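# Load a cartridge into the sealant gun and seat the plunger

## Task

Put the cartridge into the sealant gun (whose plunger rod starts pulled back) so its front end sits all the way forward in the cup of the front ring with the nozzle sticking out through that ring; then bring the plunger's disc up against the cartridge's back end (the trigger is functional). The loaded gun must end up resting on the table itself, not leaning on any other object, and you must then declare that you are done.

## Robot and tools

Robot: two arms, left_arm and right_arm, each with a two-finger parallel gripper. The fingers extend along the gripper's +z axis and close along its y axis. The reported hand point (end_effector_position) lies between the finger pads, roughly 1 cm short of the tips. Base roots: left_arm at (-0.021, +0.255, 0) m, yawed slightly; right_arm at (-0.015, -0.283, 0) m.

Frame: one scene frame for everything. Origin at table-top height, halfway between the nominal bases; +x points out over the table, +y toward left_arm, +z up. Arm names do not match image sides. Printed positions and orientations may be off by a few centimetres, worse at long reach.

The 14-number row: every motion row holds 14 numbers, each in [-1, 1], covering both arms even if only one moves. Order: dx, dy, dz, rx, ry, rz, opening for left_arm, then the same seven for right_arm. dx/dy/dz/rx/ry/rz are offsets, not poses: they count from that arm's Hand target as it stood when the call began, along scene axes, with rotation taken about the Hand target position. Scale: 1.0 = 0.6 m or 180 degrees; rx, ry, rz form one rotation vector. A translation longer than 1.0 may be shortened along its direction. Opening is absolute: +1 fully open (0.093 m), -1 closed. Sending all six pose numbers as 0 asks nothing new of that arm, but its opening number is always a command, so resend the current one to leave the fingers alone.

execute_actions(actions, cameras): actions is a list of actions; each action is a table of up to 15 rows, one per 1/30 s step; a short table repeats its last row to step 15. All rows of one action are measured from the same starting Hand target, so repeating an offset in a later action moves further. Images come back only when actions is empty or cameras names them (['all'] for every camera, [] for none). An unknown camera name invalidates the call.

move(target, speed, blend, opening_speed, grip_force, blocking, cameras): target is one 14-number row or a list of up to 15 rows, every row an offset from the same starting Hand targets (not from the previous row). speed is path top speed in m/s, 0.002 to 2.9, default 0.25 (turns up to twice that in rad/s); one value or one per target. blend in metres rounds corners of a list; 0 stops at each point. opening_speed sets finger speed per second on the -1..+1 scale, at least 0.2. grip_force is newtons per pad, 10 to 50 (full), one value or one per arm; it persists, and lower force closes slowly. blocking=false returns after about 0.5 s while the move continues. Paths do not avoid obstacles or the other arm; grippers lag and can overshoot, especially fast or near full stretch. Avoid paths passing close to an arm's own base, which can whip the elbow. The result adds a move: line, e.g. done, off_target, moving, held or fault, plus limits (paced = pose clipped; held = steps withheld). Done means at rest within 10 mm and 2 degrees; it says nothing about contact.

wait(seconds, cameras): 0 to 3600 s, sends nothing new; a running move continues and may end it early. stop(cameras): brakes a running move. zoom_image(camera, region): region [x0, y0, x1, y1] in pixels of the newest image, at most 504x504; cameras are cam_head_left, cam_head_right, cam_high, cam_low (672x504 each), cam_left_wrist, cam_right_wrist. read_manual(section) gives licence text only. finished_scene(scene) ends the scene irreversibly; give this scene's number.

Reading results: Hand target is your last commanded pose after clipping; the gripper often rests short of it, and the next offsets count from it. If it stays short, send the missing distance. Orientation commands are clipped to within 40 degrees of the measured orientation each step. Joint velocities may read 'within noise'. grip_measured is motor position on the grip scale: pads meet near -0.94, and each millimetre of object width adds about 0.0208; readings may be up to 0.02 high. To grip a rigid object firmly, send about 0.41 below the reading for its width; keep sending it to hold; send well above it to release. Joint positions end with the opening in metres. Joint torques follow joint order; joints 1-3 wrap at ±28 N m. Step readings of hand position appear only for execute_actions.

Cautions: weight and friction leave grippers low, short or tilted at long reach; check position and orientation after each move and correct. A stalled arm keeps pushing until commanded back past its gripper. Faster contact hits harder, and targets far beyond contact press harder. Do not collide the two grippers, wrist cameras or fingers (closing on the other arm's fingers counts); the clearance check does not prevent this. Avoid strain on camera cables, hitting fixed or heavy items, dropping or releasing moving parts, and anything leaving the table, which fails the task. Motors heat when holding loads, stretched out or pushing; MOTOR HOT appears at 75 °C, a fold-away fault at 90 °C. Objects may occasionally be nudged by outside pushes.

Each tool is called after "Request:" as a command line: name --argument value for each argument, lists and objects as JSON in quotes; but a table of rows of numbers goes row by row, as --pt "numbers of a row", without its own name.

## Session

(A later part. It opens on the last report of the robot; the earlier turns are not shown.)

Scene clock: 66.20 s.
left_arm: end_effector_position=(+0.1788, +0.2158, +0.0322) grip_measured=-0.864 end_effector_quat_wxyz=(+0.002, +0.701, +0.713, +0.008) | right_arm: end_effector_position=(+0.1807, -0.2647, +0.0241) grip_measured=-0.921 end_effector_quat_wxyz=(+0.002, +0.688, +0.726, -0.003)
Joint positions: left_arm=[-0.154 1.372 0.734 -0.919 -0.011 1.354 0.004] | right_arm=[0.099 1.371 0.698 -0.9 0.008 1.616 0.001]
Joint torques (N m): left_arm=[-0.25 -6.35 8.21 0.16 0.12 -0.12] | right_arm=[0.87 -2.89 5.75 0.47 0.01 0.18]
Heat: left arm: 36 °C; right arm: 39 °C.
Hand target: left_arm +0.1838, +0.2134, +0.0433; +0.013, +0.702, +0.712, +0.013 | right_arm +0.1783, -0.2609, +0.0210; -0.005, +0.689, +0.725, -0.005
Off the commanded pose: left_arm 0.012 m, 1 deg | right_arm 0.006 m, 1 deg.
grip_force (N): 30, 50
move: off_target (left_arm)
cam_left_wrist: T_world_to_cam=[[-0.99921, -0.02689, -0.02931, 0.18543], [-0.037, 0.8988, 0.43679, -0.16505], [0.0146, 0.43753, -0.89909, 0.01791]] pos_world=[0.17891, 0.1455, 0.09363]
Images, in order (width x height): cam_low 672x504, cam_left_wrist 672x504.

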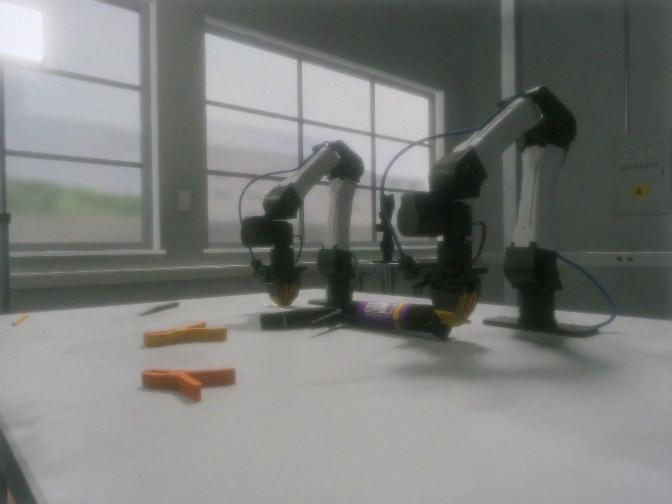

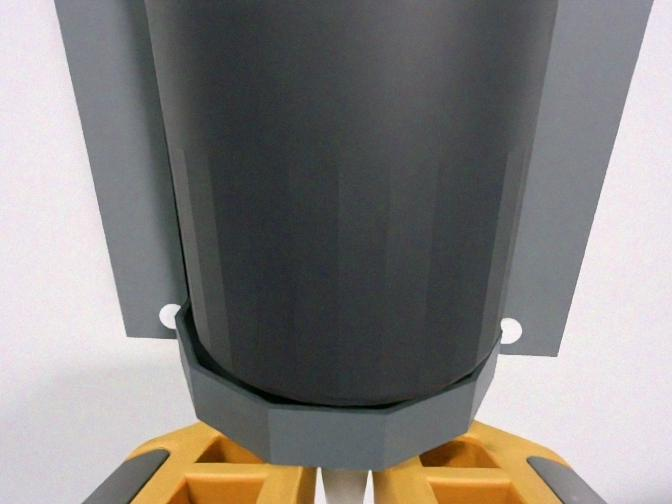

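Request:
move --pt "0.005 0.0 -0.010 0.0 0 0 -1 0 0 0 0 0 0 -1" --pt "0.005 0.0167 -0.010 0.0 0 0 -1 0 0 0 0 0 0 -1" --speed 0.04 --cameras '["cam_left_wrist", "cam_low"]'

Request:
zoom_image --camera "cam_low" --region '[320, 260, 500, 360]'

Scene clock: 67.77 s.
left_arm: end_effector_position=(+0.1800, +0.2212, +0.0322) grip_measured=-0.864 end_effector_quat_wxyz=(+0.005, +0.700, +0.714, +0.005) | right_arm: end_effector_position=(+0.1805, -0.2622, +0.0241) grip_measured=-0.921 end_effector_quat_wxyz=(-0.001, +0.687, +0.727, -0.001)
Joint positions: left_arm=[-0.12 1.372 0.734 -0.919 -0.003 1.384 0.004] | right_arm=[0.105 1.371 0.698 -0.9 0 1.62 0.001]
Joint torques (N m): left_arm=[1.05 -5.07 7.06 0.42 0.05 0.08] | right_arm=[0.42 -2.84 5.68 0.5 0.06 0.14]
Heat: left arm: 36 °C; right arm: 39 °C.
Hand target: left_arm +0.1868, +0.2235, +0.0373; +0.013, +0.701, +0.712, +0.013 | right_arm +0.1783, -0.2608, +0.0210; -0.005, +0.689, +0.725, -0.005
Off the commanded pose: left_arm 0.009 m, 1 deg | right_arm 0.004 m, 1 deg.
grip_force (N): 30, 50
move: done
cam_left_wrist: T_world_to_cam=[[-0.99912, -0.03122, -0.02815, 0.18762], [-0.04029, 0.90208, 0.42968, -0.16978], [0.01198, 0.43043, -0.90254, 0.01772]] pos_world=[0.18041, 0.15138, 0.09422]
Images, in order (width x height): cam_low 672x504, cam_left_wrist 672x504.

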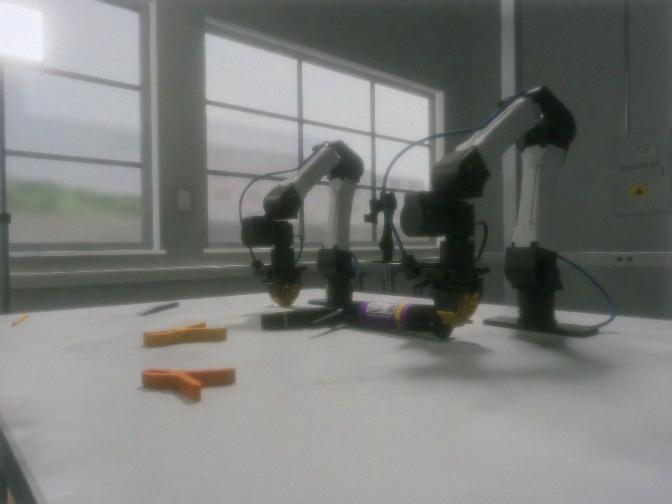

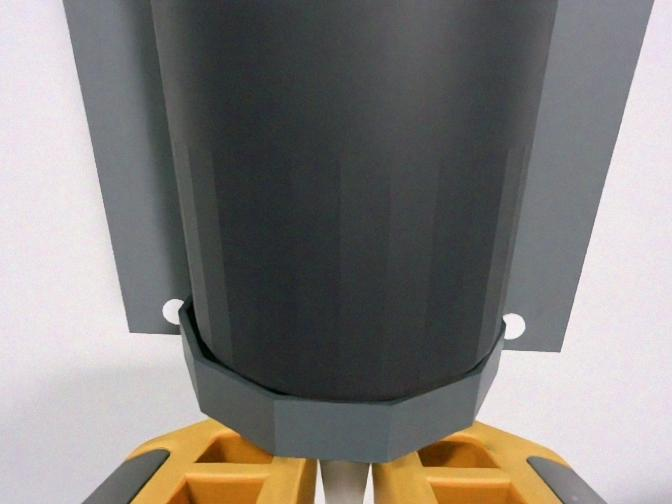

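Scaled by 2.800 from the camera's image (finer frame: 960x720).

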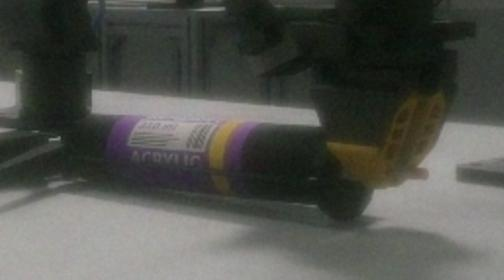

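Request:
move --target '[0.003, -0.003, -0.017, 0.0, 0, 0, -1, 0,0,0,0,0,0,-1]' --speed 0.04 --cameras '["cam_left_wrist", "cam_low"]'

Request:
zoom_image --camera "cam_low" --region '[320, 260, 500, 360]'

Request:
zoom_image --camera "cam_left_wrist" --region '[140, 270, 560, 504]'

Scene clock: 68.63 s.
left_arm: end_effector_position=(+0.1839, +0.2206, +0.0291) grip_measured=-0.865 end_effector_quat_wxyz=(+0.007, +0.700, +0.714, +0.007) | right_arm: end_effector_position=(+0.1805, -0.2622, +0.0241) grip_measured=-0.921 end_effector_quat_wxyz=(-0.001, +0.687, +0.727, -0.001)
Joint positions: left_arm=[-0.12 1.389 0.734 -0.896 -0.003 1.384 0.004] | right_arm=[0.105 1.371 0.698 -0.9 0 1.62 0.001]
Joint torques (N m): left_arm=[0.51 -4.34 5.05 0.7 0.06 0] | right_arm=[0.51 -2.71 5.6 0.46 0.1 0.18]
Heat: left arm: 36 °C; right arm: 39 °C.
Hand target: left_arm +0.1886, +0.2217, +0.0271; +0.013, +0.701, +0.712, +0.013 | right_arm +0.1783, -0.2608, +0.0210; -0.005, +0.689, +0.725, -0.005
Off the commanded pose: left_arm 0.005 m, 1 deg | right_arm 0.004 m, 1 deg.
grip_force (N): 30, 50
move: done
cam_left_wrist: T_world_to_cam=[[-0.99897, -0.03088, -0.03336, 0.19152], [-0.04222, 0.90248, 0.42865, -0.16737], [0.01687, 0.42962, -0.90285, 0.01438]] pos_world=[0.18401, 0.15078, 0.09112]
Images, in order (width x height): cam_low 672x504, cam_left_wrist 672x504.

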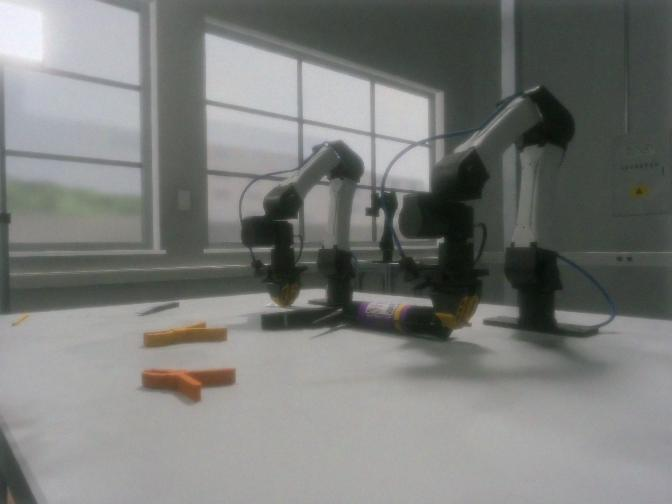

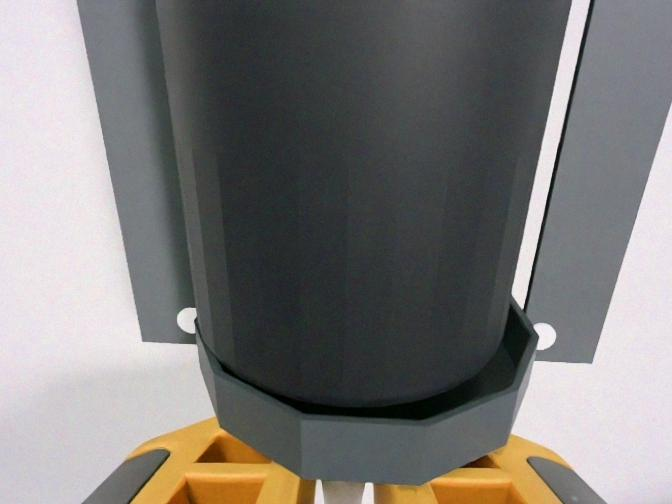

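Scaled by 2.800 from the camera's image (finer frame: 960x720).

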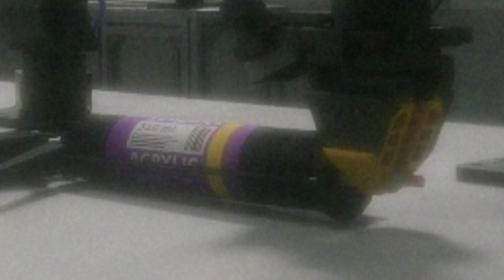

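Scaled by 1.200 from the camera's image (finer frame: 960x720).

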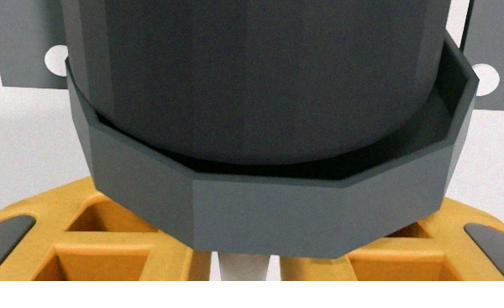

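Request:
move --pt "-0.012 0.0 0.0 0.0 0 0 -1 0 0 0 0 0 0 -1" --pt "-0.012 0.015 0.0 0.0 0 0 -1 0 0 0 0 0 0 -1" --speed 0.04 --cameras '["cam_left_wrist", "cam_low"]'

Request:
zoom_image --camera "cam_left_wrist" --region '[140, 270, 560, 504]'

Scene clock: 70.30 s.
left_arm: end_effector_position=(+0.1813, +0.2273, +0.0269) grip_measured=-0.865 end_effector_quat_wxyz=(+0.010, +0.700, +0.714, +0.006) | right_arm: end_effector_position=(+0.1805, -0.2622, +0.0241) grip_measured=-0.921 end_effector_quat_wxyz=(-0.001, +0.687, +0.726, -0.001)
Joint positions: left_arm=[-0.086 1.375 0.713 -0.886 0.001 1.418 0.004] | right_arm=[0.105 1.371 0.698 -0.9 0 1.621 0.001]
Joint torques (N m): left_arm=[0.91 -5.94 4.45 0.53 0.03 0.04] | right_arm=[0.46 -2.95 5.57 0.45 0.06 0.18]
Heat: left arm: 36 °C; right arm: 39 °C.
Hand target: left_arm +0.1812, +0.2307, +0.0271; +0.013, +0.702, +0.712, +0.013 | right_arm +0.1783, -0.2608, +0.0210; -0.005, +0.689, +0.725, -0.005
Off the commanded pose: left_arm 0.003 m, 1 deg | right_arm 0.004 m, 1 deg.
grip_force (N): 30, 50
move: done
cam_left_wrist: T_world_to_cam=[[-0.99886, -0.03094, -0.03651, 0.18914], [-0.04353, 0.90418, 0.42492, -0.17268], [0.01986, 0.42603, -0.90449, 0.00987]] pos_world=[0.18121, 0.15778, 0.08921]
Images, in order (width x height): cam_low 672x504, cam_left_wrist 672x504.

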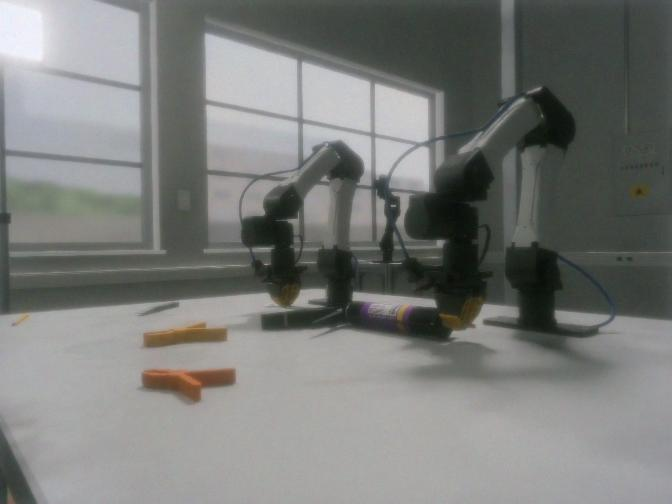

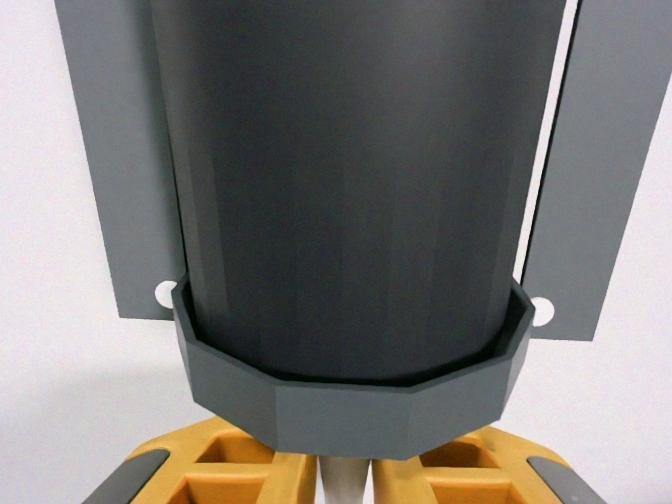

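Scaled by 1.200 from the camera's image (finer frame: 960x720).

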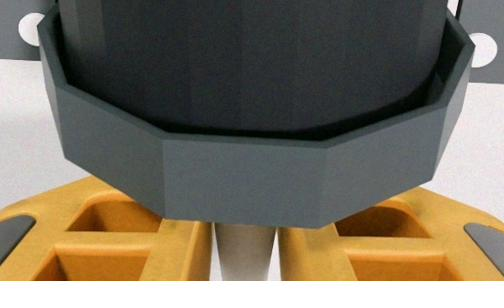

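Request:
move --target '[0, 0.009, 0.0, 0.0, 0, 0, -1, 0,0,0,0,0,0,-1]' --speed 0.04 --cameras '["cam_left_wrist", "cam_low", "cam_right_wrist"]'

Request:
zoom_image --camera "cam_left_wrist" --region '[140, 270, 560, 504]'

Scene clock: 71.20 s.
left_arm: end_effector_position=(+0.1816, +0.2289, +0.0269) grip_measured=-0.865 end_effector_quat_wxyz=(+0.015, +0.702, +0.712, +0.001) | right_arm: end_effector_position=(+0.1804, -0.2619, +0.0241) grip_measured=-0.921 end_effector_quat_wxyz=(-0.001, +0.688, +0.726, +0.000)
Joint positions: left_arm=[-0.065 1.375 0.713 -0.886 0.017 1.444 0.004] | right_arm=[0.105 1.371 0.698 -0.9 -0.002 1.621 0.001]
Joint torques (N m): left_arm=[1.33 -6.19 4.3 0.52 -0.13 0.03] | right_arm=[0.35 -2.76 5.79 0.46 0.09 0.14]
Heat: left arm: 36 °C; right arm: 39 °C.
Hand target: left_arm +0.1813, +0.2361, +0.0271; +0.013, +0.702, +0.712, +0.013 | right_arm +0.1783, -0.2608, +0.0210; -0.005, +0.689, +0.725, -0.005
Off the commanded pose: left_arm 0.007 m, 1 deg | right_arm 0.004 m, 1 deg.
grip_force (N): 30, 50
move: done
cam_left_wrist: T_world_to_cam=[[-0.99904, -0.02656, -0.03481, 0.18844], [-0.03854, 0.9108, 0.41104, -0.17611], [0.02079, 0.41199, -0.91095, 0.01246]] pos_world=[0.18121, 0.16027, 0.0903]
cam_right_wrist: T_world_to_cam=[[-0.99836, -0.05601, -0.012, 0.16645], [-0.0557, 0.90032, 0.43164, 0.27255], [-0.01337, 0.4316, -0.90197, 0.22283]] pos_world=[0.18433, -0.33223, 0.08534]
Images, in order (width x height): cam_low 672x504, cam_left_wrist 672x504, cam_right_wrist 672x504.

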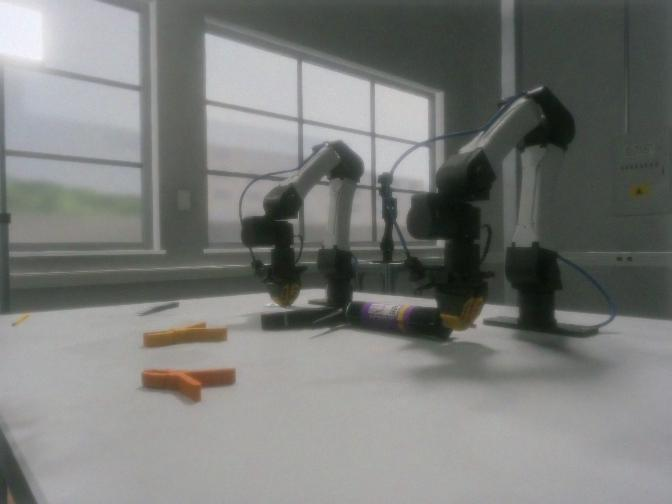

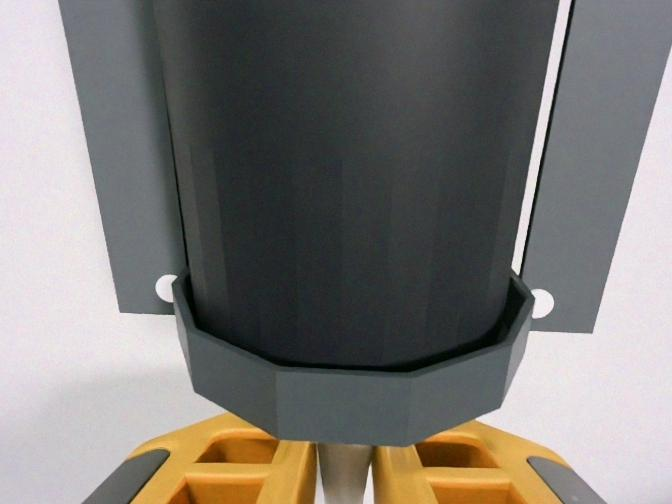

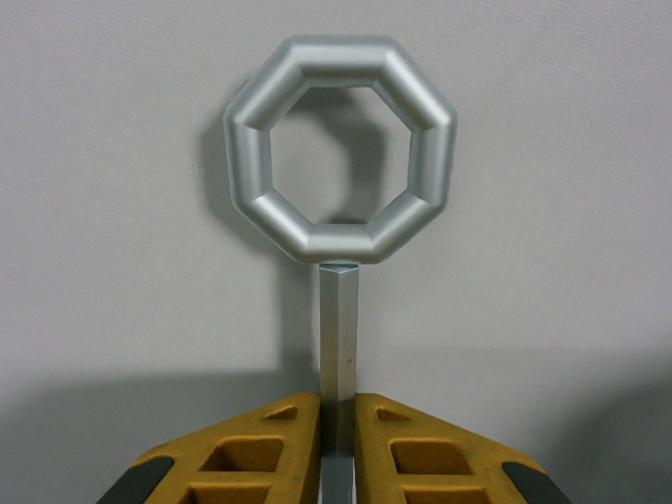

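Scaled by 1.200 from the camera's image (finer frame: 960x720).

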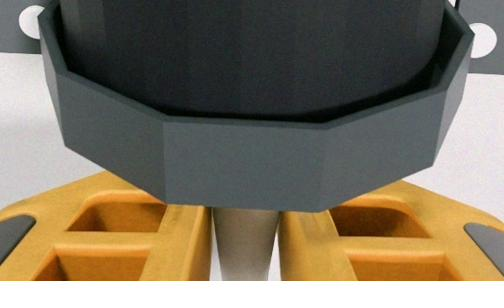

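Request:
move --pt "0 0 0.0 0.0 0 0 -0.3 0 0 0 0 0 0 -1" --pt "0.003 -0.040 0.004 0.0 0 0 -0.3 0 0 0 0 0 0 -1" --speed 0.06 --grip_force '[50, 50]' --opening_speed 1.0 --cameras '["cam_left_wrist", "cam_low", "cam_right_wrist"]'

Request:
zoom_image --camera "cam_left_wrist" --region '[140, 270, 560, 504]'

Scene clock: 73.67 s.
left_arm: end_effector_position=(+0.1800, +0.2169, +0.0278) grip_measured=-0.301 end_effector_quat_wxyz=(+0.007, +0.702, +0.712, +0.015) | right_arm: end_effector_position=(+0.1804, -0.2619, +0.0241) grip_measured=-0.921 end_effector_quat_wxyz=(-0.001, +0.688, +0.726, +0.000)
Joint positions: left_arm=[-0.152 1.37 0.713 -0.886 -0.017 1.357 0.031] | right_arm=[0.105 1.371 0.698 -0.9 -0.002 1.621 0.001]
Joint torques (N m): left_arm=[-0.92 -4.08 6.5 0.48 0.18 -0.23] | right_arm=[0.46 -2.89 5.57 0.43 0.1 0.17]
Heat: left arm: 36 °C; right arm: 39 °C.
Hand target: left_arm +0.1831, +0.2122, +0.0295; +0.013, +0.701, +0.713, +0.013 | right_arm +0.1783, -0.2608, +0.0210; -0.005, +0.689, +0.725, -0.005
Off the commanded pose: left_arm 0.006 m, 1 deg | right_arm 0.004 m, 1 deg.
move: done
cam_left_wrist: T_world_to_cam=[[-0.99869, -0.02502, -0.04462, 0.18642], [-0.04209, 0.89763, 0.43874, -0.16293], [0.02907, 0.44005, -0.8975, 0.01027]] pos_world=[0.17902, 0.1464, 0.08902]
cam_right_wrist: T_world_to_cam=[[-0.99836, -0.05601, -0.012, 0.16645], [-0.0557, 0.90032, 0.43164, 0.27255], [-0.01337, 0.4316, -0.90197, 0.22283]] pos_world=[0.18433, -0.33223, 0.08534]
Images, in order (width x height): cam_low 672x504, cam_left_wrist 672x504, cam_right_wrist 672x504.

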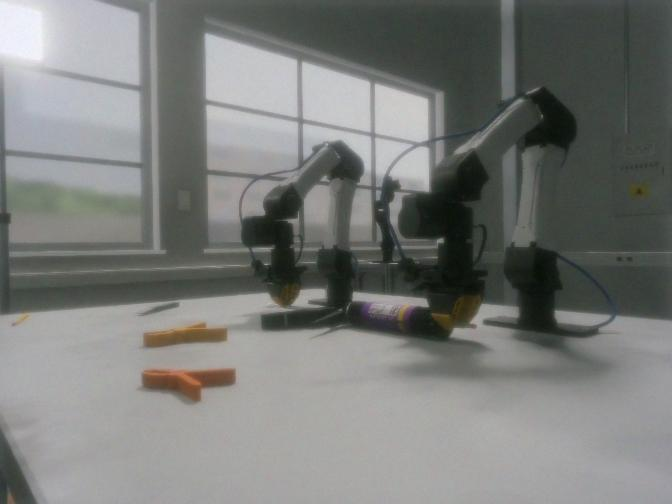

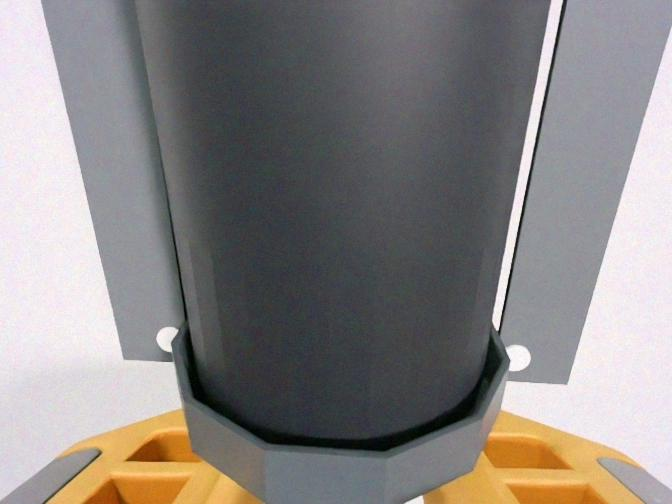

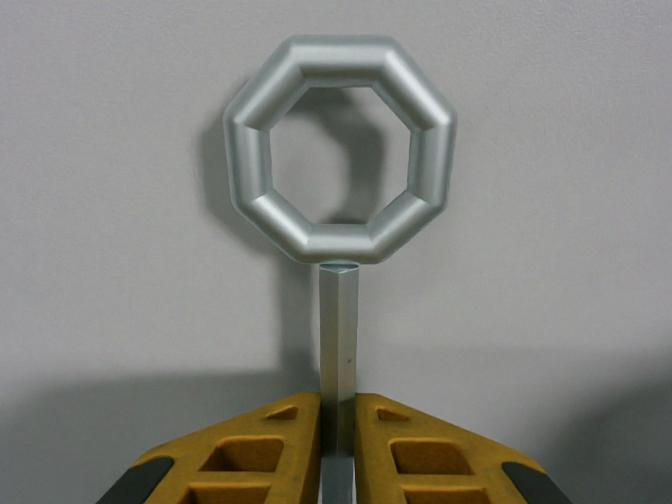

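Scaled by 1.200 from the camera's image (finer frame: 960x720).

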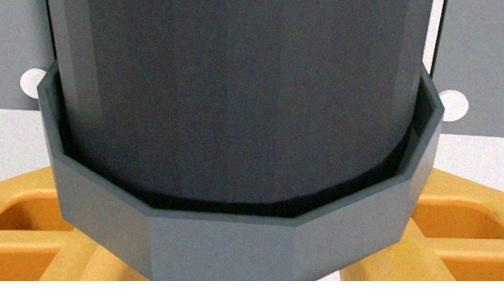

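Request:
move --pt "0.0 -0.010 0.0 0.0 0 0 -0.3 -0.0007 0.02 0 0 0 0 -1" --speed 0.04 --cameras '["cam_left_wrist", "cam_low", "cam_right_wrist"]'

Request:
zoom_image --camera "cam_left_wrist" --region '[140, 270, 560, 504]'

Scene clock: 74.57 s.
left_arm: end_effector_position=(+0.1798, +0.2172, +0.0280) grip_measured=-0.301 end_effector_quat_wxyz=(-0.001, +0.700, +0.713, +0.026) | right_arm: end_effector_position=(+0.1804, -0.2601, +0.0243) grip_measured=-0.921 end_effector_quat_wxyz=(+0.015, +0.689, +0.725, -0.013)
Joint positions: left_arm=[-0.174 1.37 0.713 -0.888 -0.046 1.331 0.031] | right_arm=[0.151 1.371 0.698 -0.9 0.041 1.671 0.001]
Joint torques (N m): left_arm=[-1.42 -3.6 6.9 0.5 0.45 -0.23] | right_arm=[1.58 -2.39 6.23 0.47 -0.34 0.26]
Heat: left arm: 36 °C; right arm: 39 °C.
Hand target: left_arm +0.1831, +0.2061, +0.0295; +0.013, +0.702, +0.712, +0.013 | right_arm +0.1779, -0.2489, +0.0210; -0.005, +0.689, +0.725, -0.005
Off the commanded pose: left_arm 0.012 m, 2 deg | right_arm 0.012 m, 3 deg.
move: off_target (left_arm, right_arm)
cam_left_wrist: T_world_to_cam=[[-0.99832, -0.02827, -0.05053, 0.18703], [-0.0485, 0.88506, 0.46295, -0.16006], [0.03164, 0.46462, -0.88494, 0.00417]] pos_world=[0.17882, 0.14502, 0.08724]
cam_right_wrist: T_world_to_cam=[[-0.99847, -0.05289, -0.01616, 0.16745], [-0.05498, 0.91782, 0.39317, 0.27627], [-0.00596, 0.39346, -0.91932, 0.21127]] pos_world=[0.18364, -0.32784, 0.08831]
Images, in order (width x height): cam_low 672x504, cam_left_wrist 672x504, cam_right_wrist 672x504.

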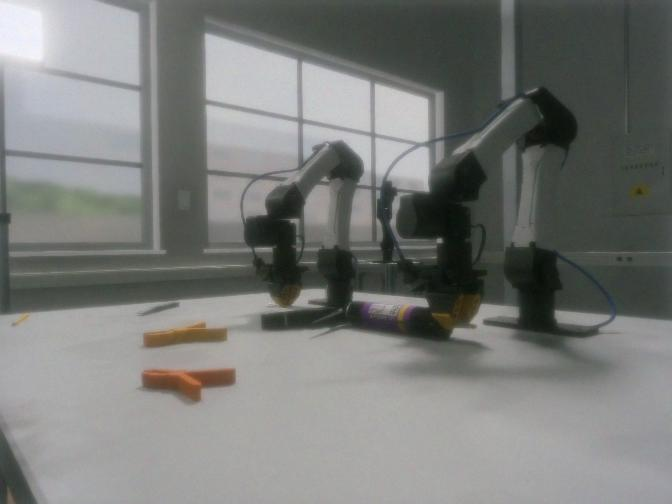

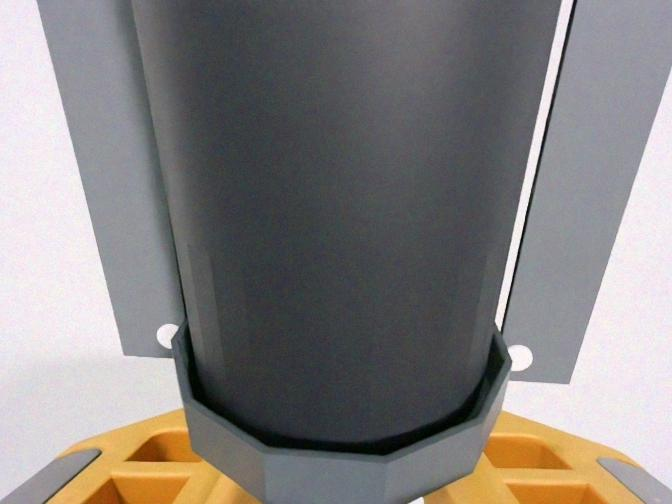

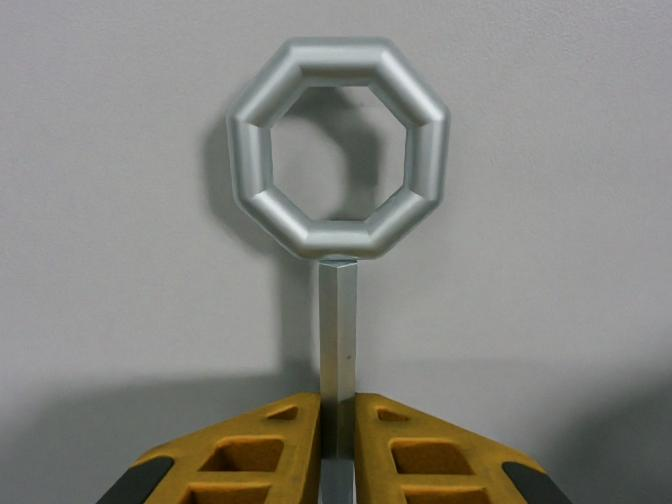

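Scaled by 1.200 from the camera's image (finer frame: 960x720).

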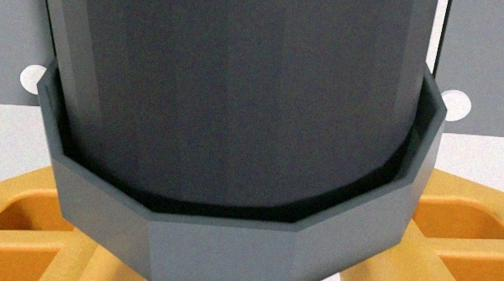

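Request:
execute_actions --actions '[]' --cameras '["cam_high", "cam_head_right", "cam_head_left"]'

Request:
zoom_image --camera "cam_high" --region '[320, 180, 440, 270]'

Request:
zoom_image --camera "cam_head_right" --region '[205, 280, 355, 335]'

Scene clock: 74.83 s.
left_arm: end_effector_position=(+0.1798, +0.2172, +0.0280) grip_measured=-0.301 end_effector_quat_wxyz=(-0.001, +0.700, +0.714, +0.026) | right_arm: end_effector_position=(+0.1804, -0.2601, +0.0243) grip_measured=-0.921 end_effector_quat_wxyz=(+0.015, +0.689, +0.725, -0.013)
Joint positions: left_arm=[-0.174 1.37 0.713 -0.888 -0.046 1.331 0.031] | right_arm=[0.151 1.371 0.698 -0.9 0.041 1.671 0.001]
Joint velocities: within noise
Joint torques (N m): left_arm=[-1.42 -3.6 6.91 0.5 0.46 -0.25] | right_arm=[1.73 -2.37 6.16 0.43 -0.33 0.28]
Motor temperatures (°C): left_arm=[26 36 31 32 26 28 26] | right_arm=[30 33 39 31 25 24 26]
Heat: left arm: 36 °C; right arm: 39 °C.
Hand target: left_arm +0.1831, +0.2061, +0.0295; +0.013, +0.701, +0.712, +0.013 | right_arm +0.1779, -0.2489, +0.0210; -0.005, +0.689, +0.725, -0.005
Tool commands: left_gripper/opening=-0.3 right_gripper/opening=-1.0
Off the commanded pose: left_arm 0.012 m, 2 deg | right_arm 0.012 m, 3 deg.
Images, in order (width x height): cam_head_left 672x504, cam_head_right 672x504, cam_high 672x504.

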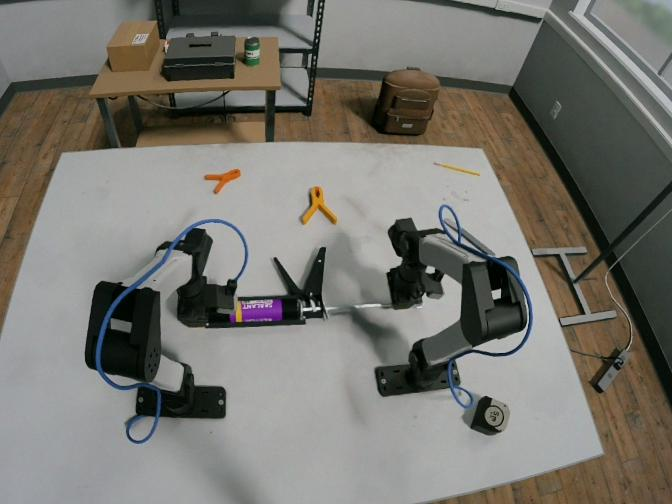

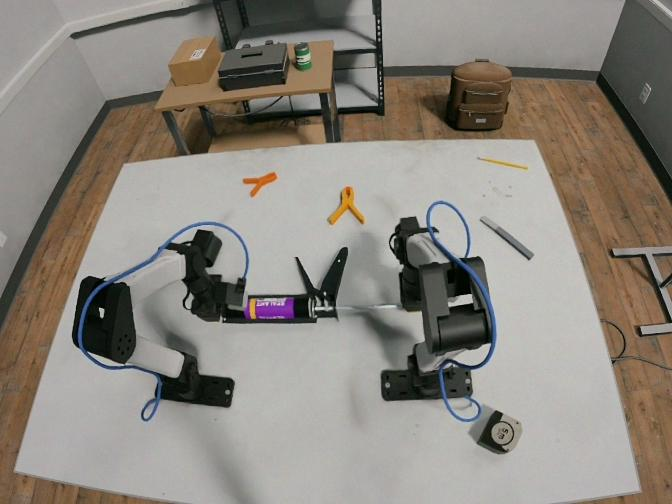

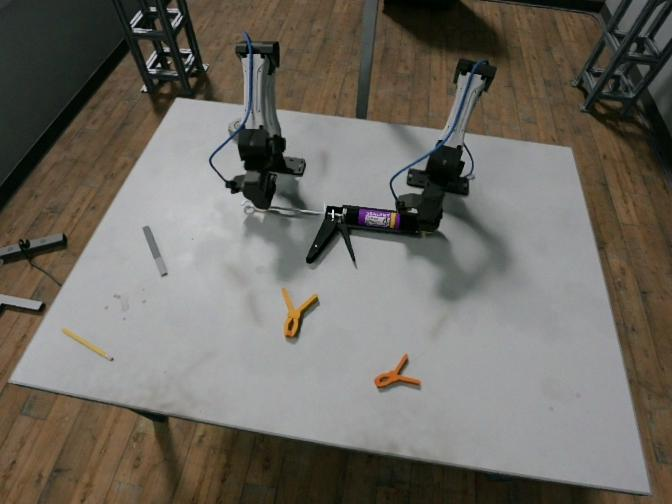

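Scaled by 4.200 from the camera's image (finer frame: 960x720).

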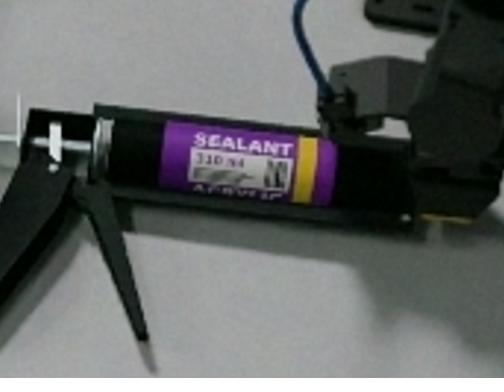

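Scaled by 3.360 from the camera's image (finer frame: 960x720).

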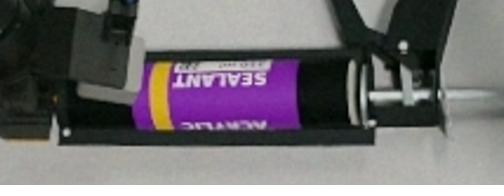

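Request:
move --pt "0.0 -0.012 0.0 0.0 0 0 -0.3 0 0.018 0 0 0 0 -1" --speed 0.04 --cameras '["cam_left_wrist", "cam_high", "cam_head_right", "cam_right_wrist"]'

Request:
zoom_image --camera "cam_left_wrist" --region '[140, 270, 560, 504]'

Request:
zoom_image --camera "cam_high" --region '[320, 180, 440, 270]'

Request:
zoom_image --camera "cam_head_right" --region '[205, 280, 355, 335]'

Scene clock: 77.33 s.
left_arm: end_effector_position=(+0.1796, +0.2177, +0.0287) grip_measured=-0.301 end_effector_quat_wxyz=(-0.010, +0.698, +0.715, +0.041) | right_arm: end_effector_position=(+0.1804, -0.2594, +0.0248) grip_measured=-0.921 end_effector_quat_wxyz=(+0.035, +0.689, +0.723, -0.027)
Joint positions: left_arm=[-0.201 1.37 0.714 -0.892 -0.08 1.301 0.031] | right_arm=[0.195 1.371 0.698 -0.902 0.088 1.717 0.001]
Joint torques (N m): left_arm=[-1.89 -3.07 7.36 0.52 0.81 -0.26] | right_arm=[1.98 -1.8 6.79 0.45 -0.77 0.31]
Heat: left arm: 35 °C; right arm: 39 °C.
Hand target: left_arm +0.1831, +0.1989, +0.0295; +0.013, +0.702, +0.712, +0.013 | right_arm +0.1779, -0.2381, +0.0210; -0.005, +0.689, +0.725, -0.005
Off the commanded pose: left_arm 0.019 m, 4 deg | right_arm 0.022 m, 5 deg.
move: off_target (left_arm, right_arm)
cam_left_wrist: T_world_to_cam=[[-0.99781, -0.03108, -0.05833, 0.18768], [-0.05581, 0.86894, 0.49176, -0.15678], [0.0354, 0.49394, -0.86878, -0.00297]] pos_world=[0.17862, 0.14354, 0.08546]
cam_right_wrist: T_world_to_cam=[[-0.99838, -0.05168, -0.02362, 0.16807], [-0.05668, 0.93519, 0.34958, 0.28126], [0.00402, 0.35035, -0.93661, 0.19895]] pos_world=[0.18294, -0.32404, 0.09198]
Images, in order (width x height): cam_head_right 672x504, cam_high 672x504, cam_left_wrist 672x504, cam_right_wrist 672x504.

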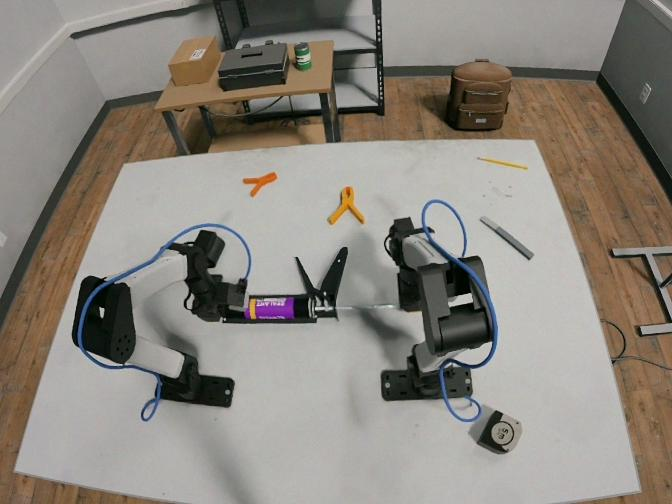

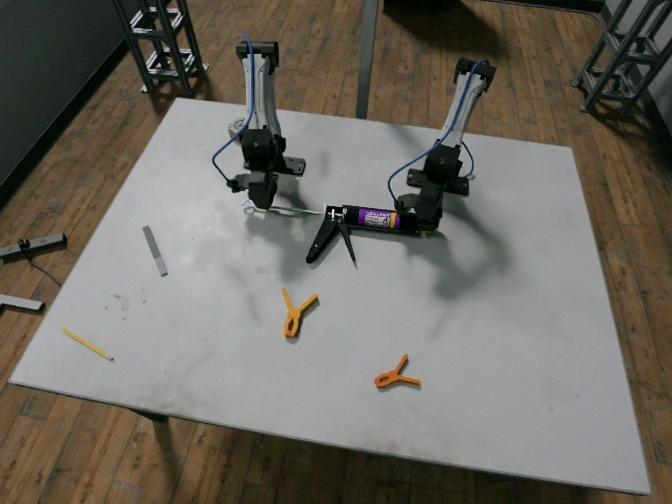

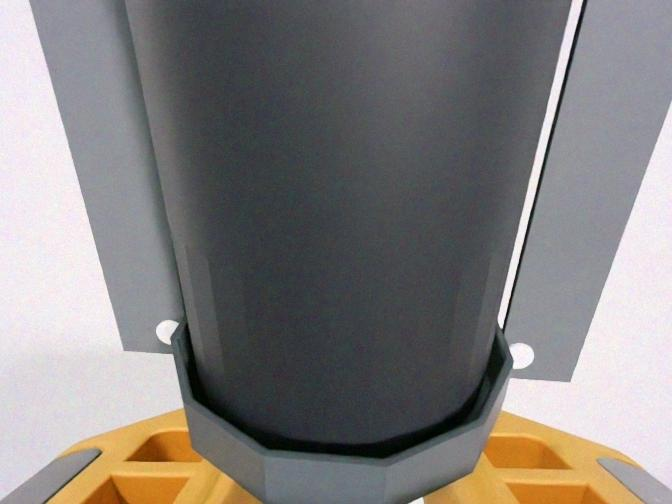

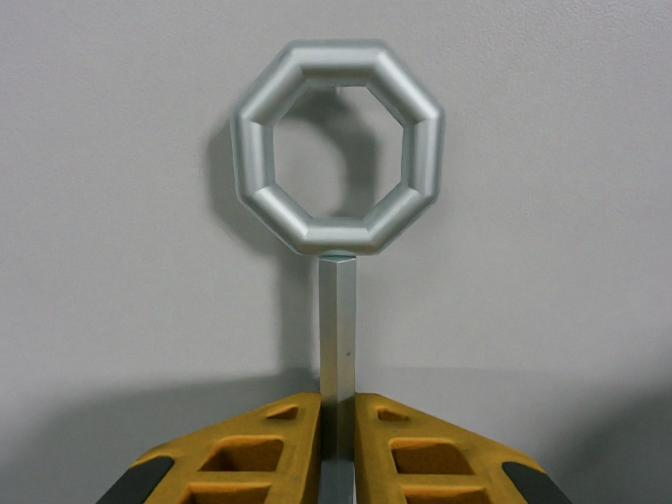

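Scaled by 1.200 from the camera's image (finer frame: 960x720).

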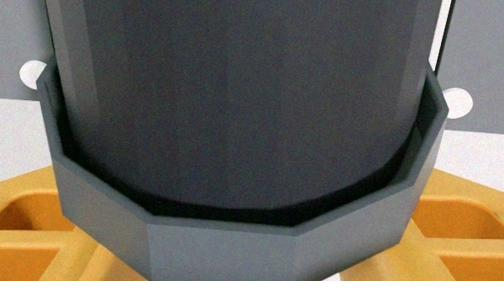

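Scaled by 4.200 from the camera's image (finer frame: 960x720).

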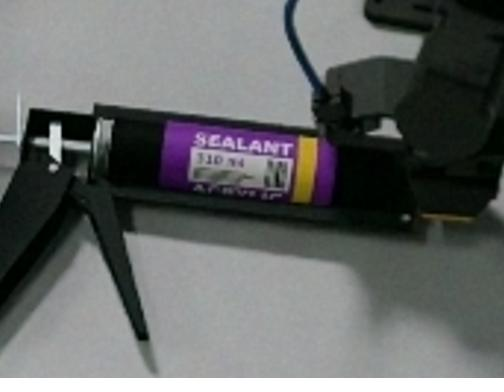

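Scaled by 3.360 from the camera's image (finer frame: 960x720).

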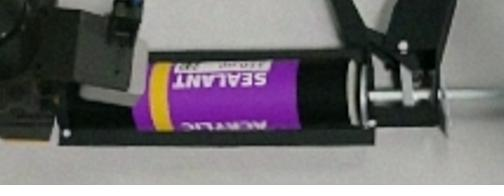

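Request:
move --pt "0.0 0.045 0.0 0.0 0 0 -0.3 0 -0.033 0 0 0 0 -1" --pt "0.0 0.045 0.0 0.0 0 0 -0.3 0 -0.033 0 0 0 0 0.2" --pt "0.0 0.045 0.17 0.0 0 0 0.0 0 -0.04 0.15 0 0 0 0.2" --pt "0.0208 -0.2838 0.2333 0.0 0 0 0.6 0 -0.04 0.15 0 0 0 0.2" --speed '[0.06, 0.1, 0.3, 0.4]' --blend '[0, 0, 0.03, 0]' --cameras '["all"]'

Request:
zoom_image --camera "cam_left_wrist" --region '[260, 400, 460, 504]'

Request:
zoom_image --camera "cam_high" --region '[320, 180, 440, 270]'

Request:
zoom_image --camera "cam_low" --region '[320, 260, 500, 360]'

Scene clock: 84.00 s.
left_arm: end_effector_position=(+0.1927, +0.0306, +0.1673) grip_measured=+0.599 end_effector_quat_wxyz=(+0.013, +0.705, +0.709, +0.008) | right_arm: end_effector_position=(+0.1733, -0.2640, +0.1024) grip_measured=+0.199 end_effector_quat_wxyz=(-0.005, +0.688, +0.726, -0.018)
Joint positions: left_arm=[-0.77 1.699 1.595 -1.442 -0.016 0.749 0.074] | right_arm=[0.114 1.287 0.958 -1.277 0.016 1.631 0.055]
Joint torques (N m): left_arm=[-0.18 -7.04 8.08 0.38 -0.05 -0.24] | right_arm=[-0.77 -3.84 9.59 0.2 -0.09 0.03]
Heat: left arm: 35 °C; right arm: 39 °C.
Hand target: left_arm +0.1957, +0.0286, +0.1695; +0.013, +0.702, +0.712, +0.013 | right_arm +0.1779, -0.2621, +0.1110; -0.005, +0.689, +0.725, -0.005
Off the commanded pose: left_arm 0.004 m, 1 deg | right_arm 0.010 m, 2 deg.
move: done; blend cut to 0 m at target 3
cam_left_wrist: T_world_to_cam=[[-0.99896, -0.01603, -0.04272, 0.20013], [-0.0326, 0.90582, 0.42241, -0.05569], [0.03193, 0.42336, -0.9054, 0.21839]] pos_world=[0.19113, -0.03881, 0.2298]
cam_right_wrist: T_world_to_cam=[[-0.99831, -0.05469, 0.01976, 0.15726], [-0.04161, 0.90919, 0.41431, 0.24183], [-0.04062, 0.41278, -0.90992, 0.29476]] pos_world=[0.17903, -0.33294, 0.16491]

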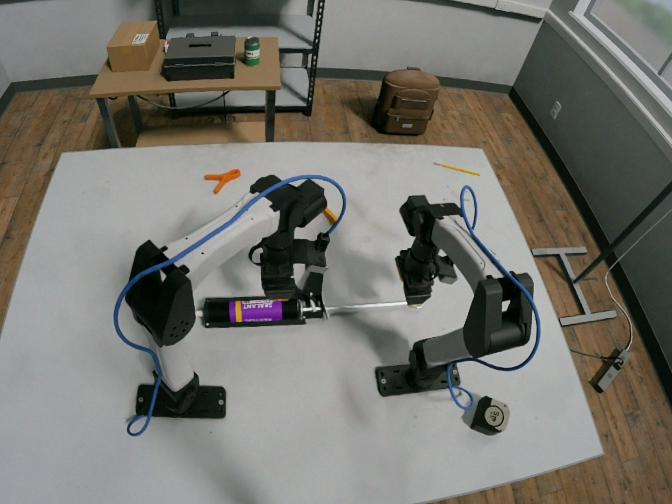

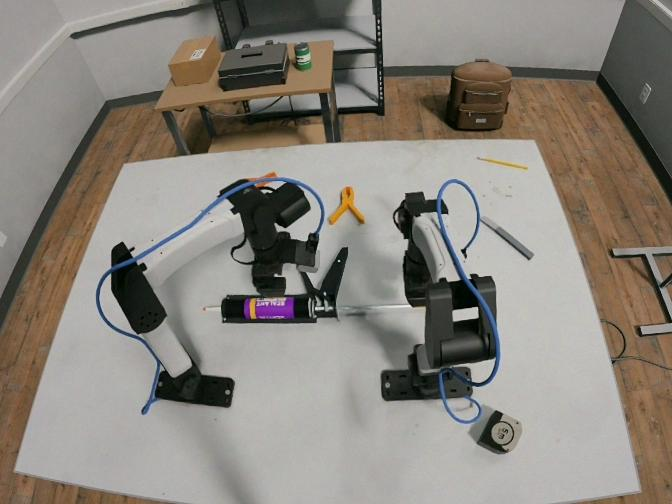

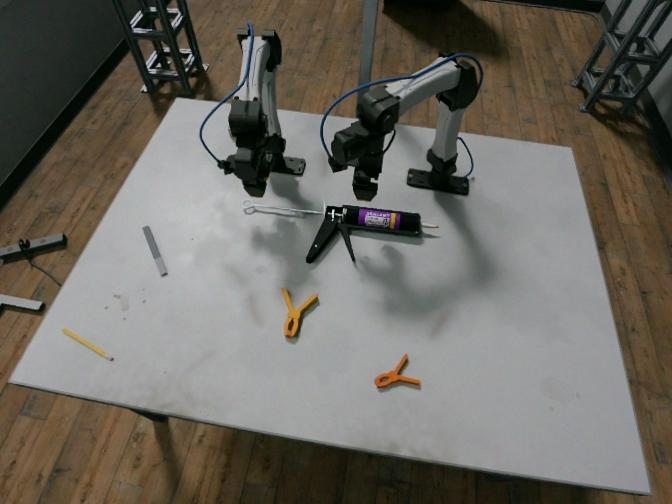

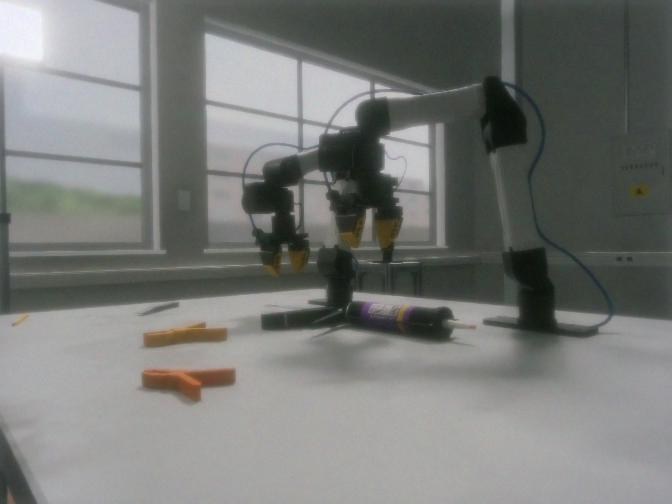

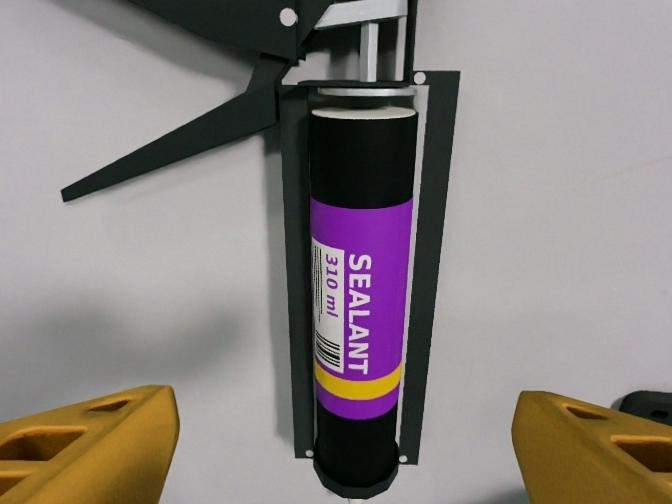

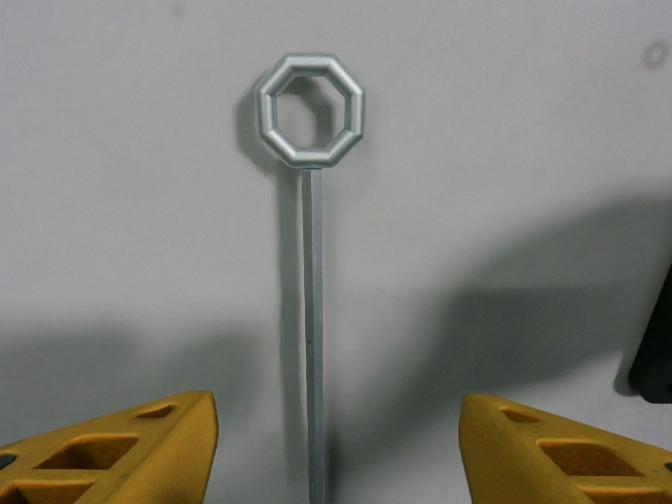

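Scaled by 2.520 from the camera's image (finer frame: 960x720).

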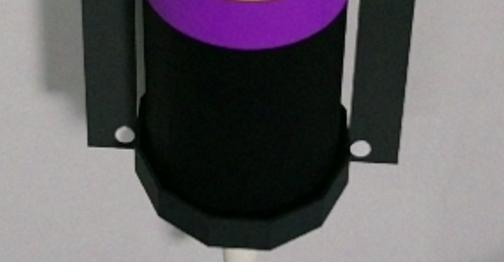

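Scaled by 4.200 from the camera's image (finer frame: 960x720).

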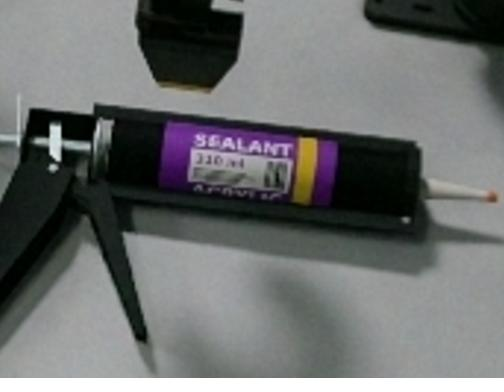

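Scaled by 2.800 from the camera's image (finer frame: 960x720).

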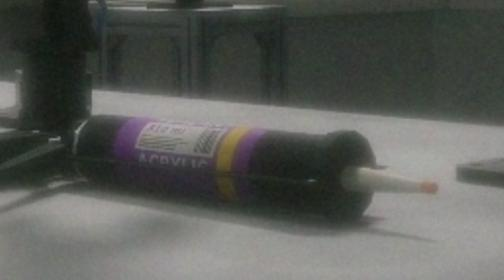

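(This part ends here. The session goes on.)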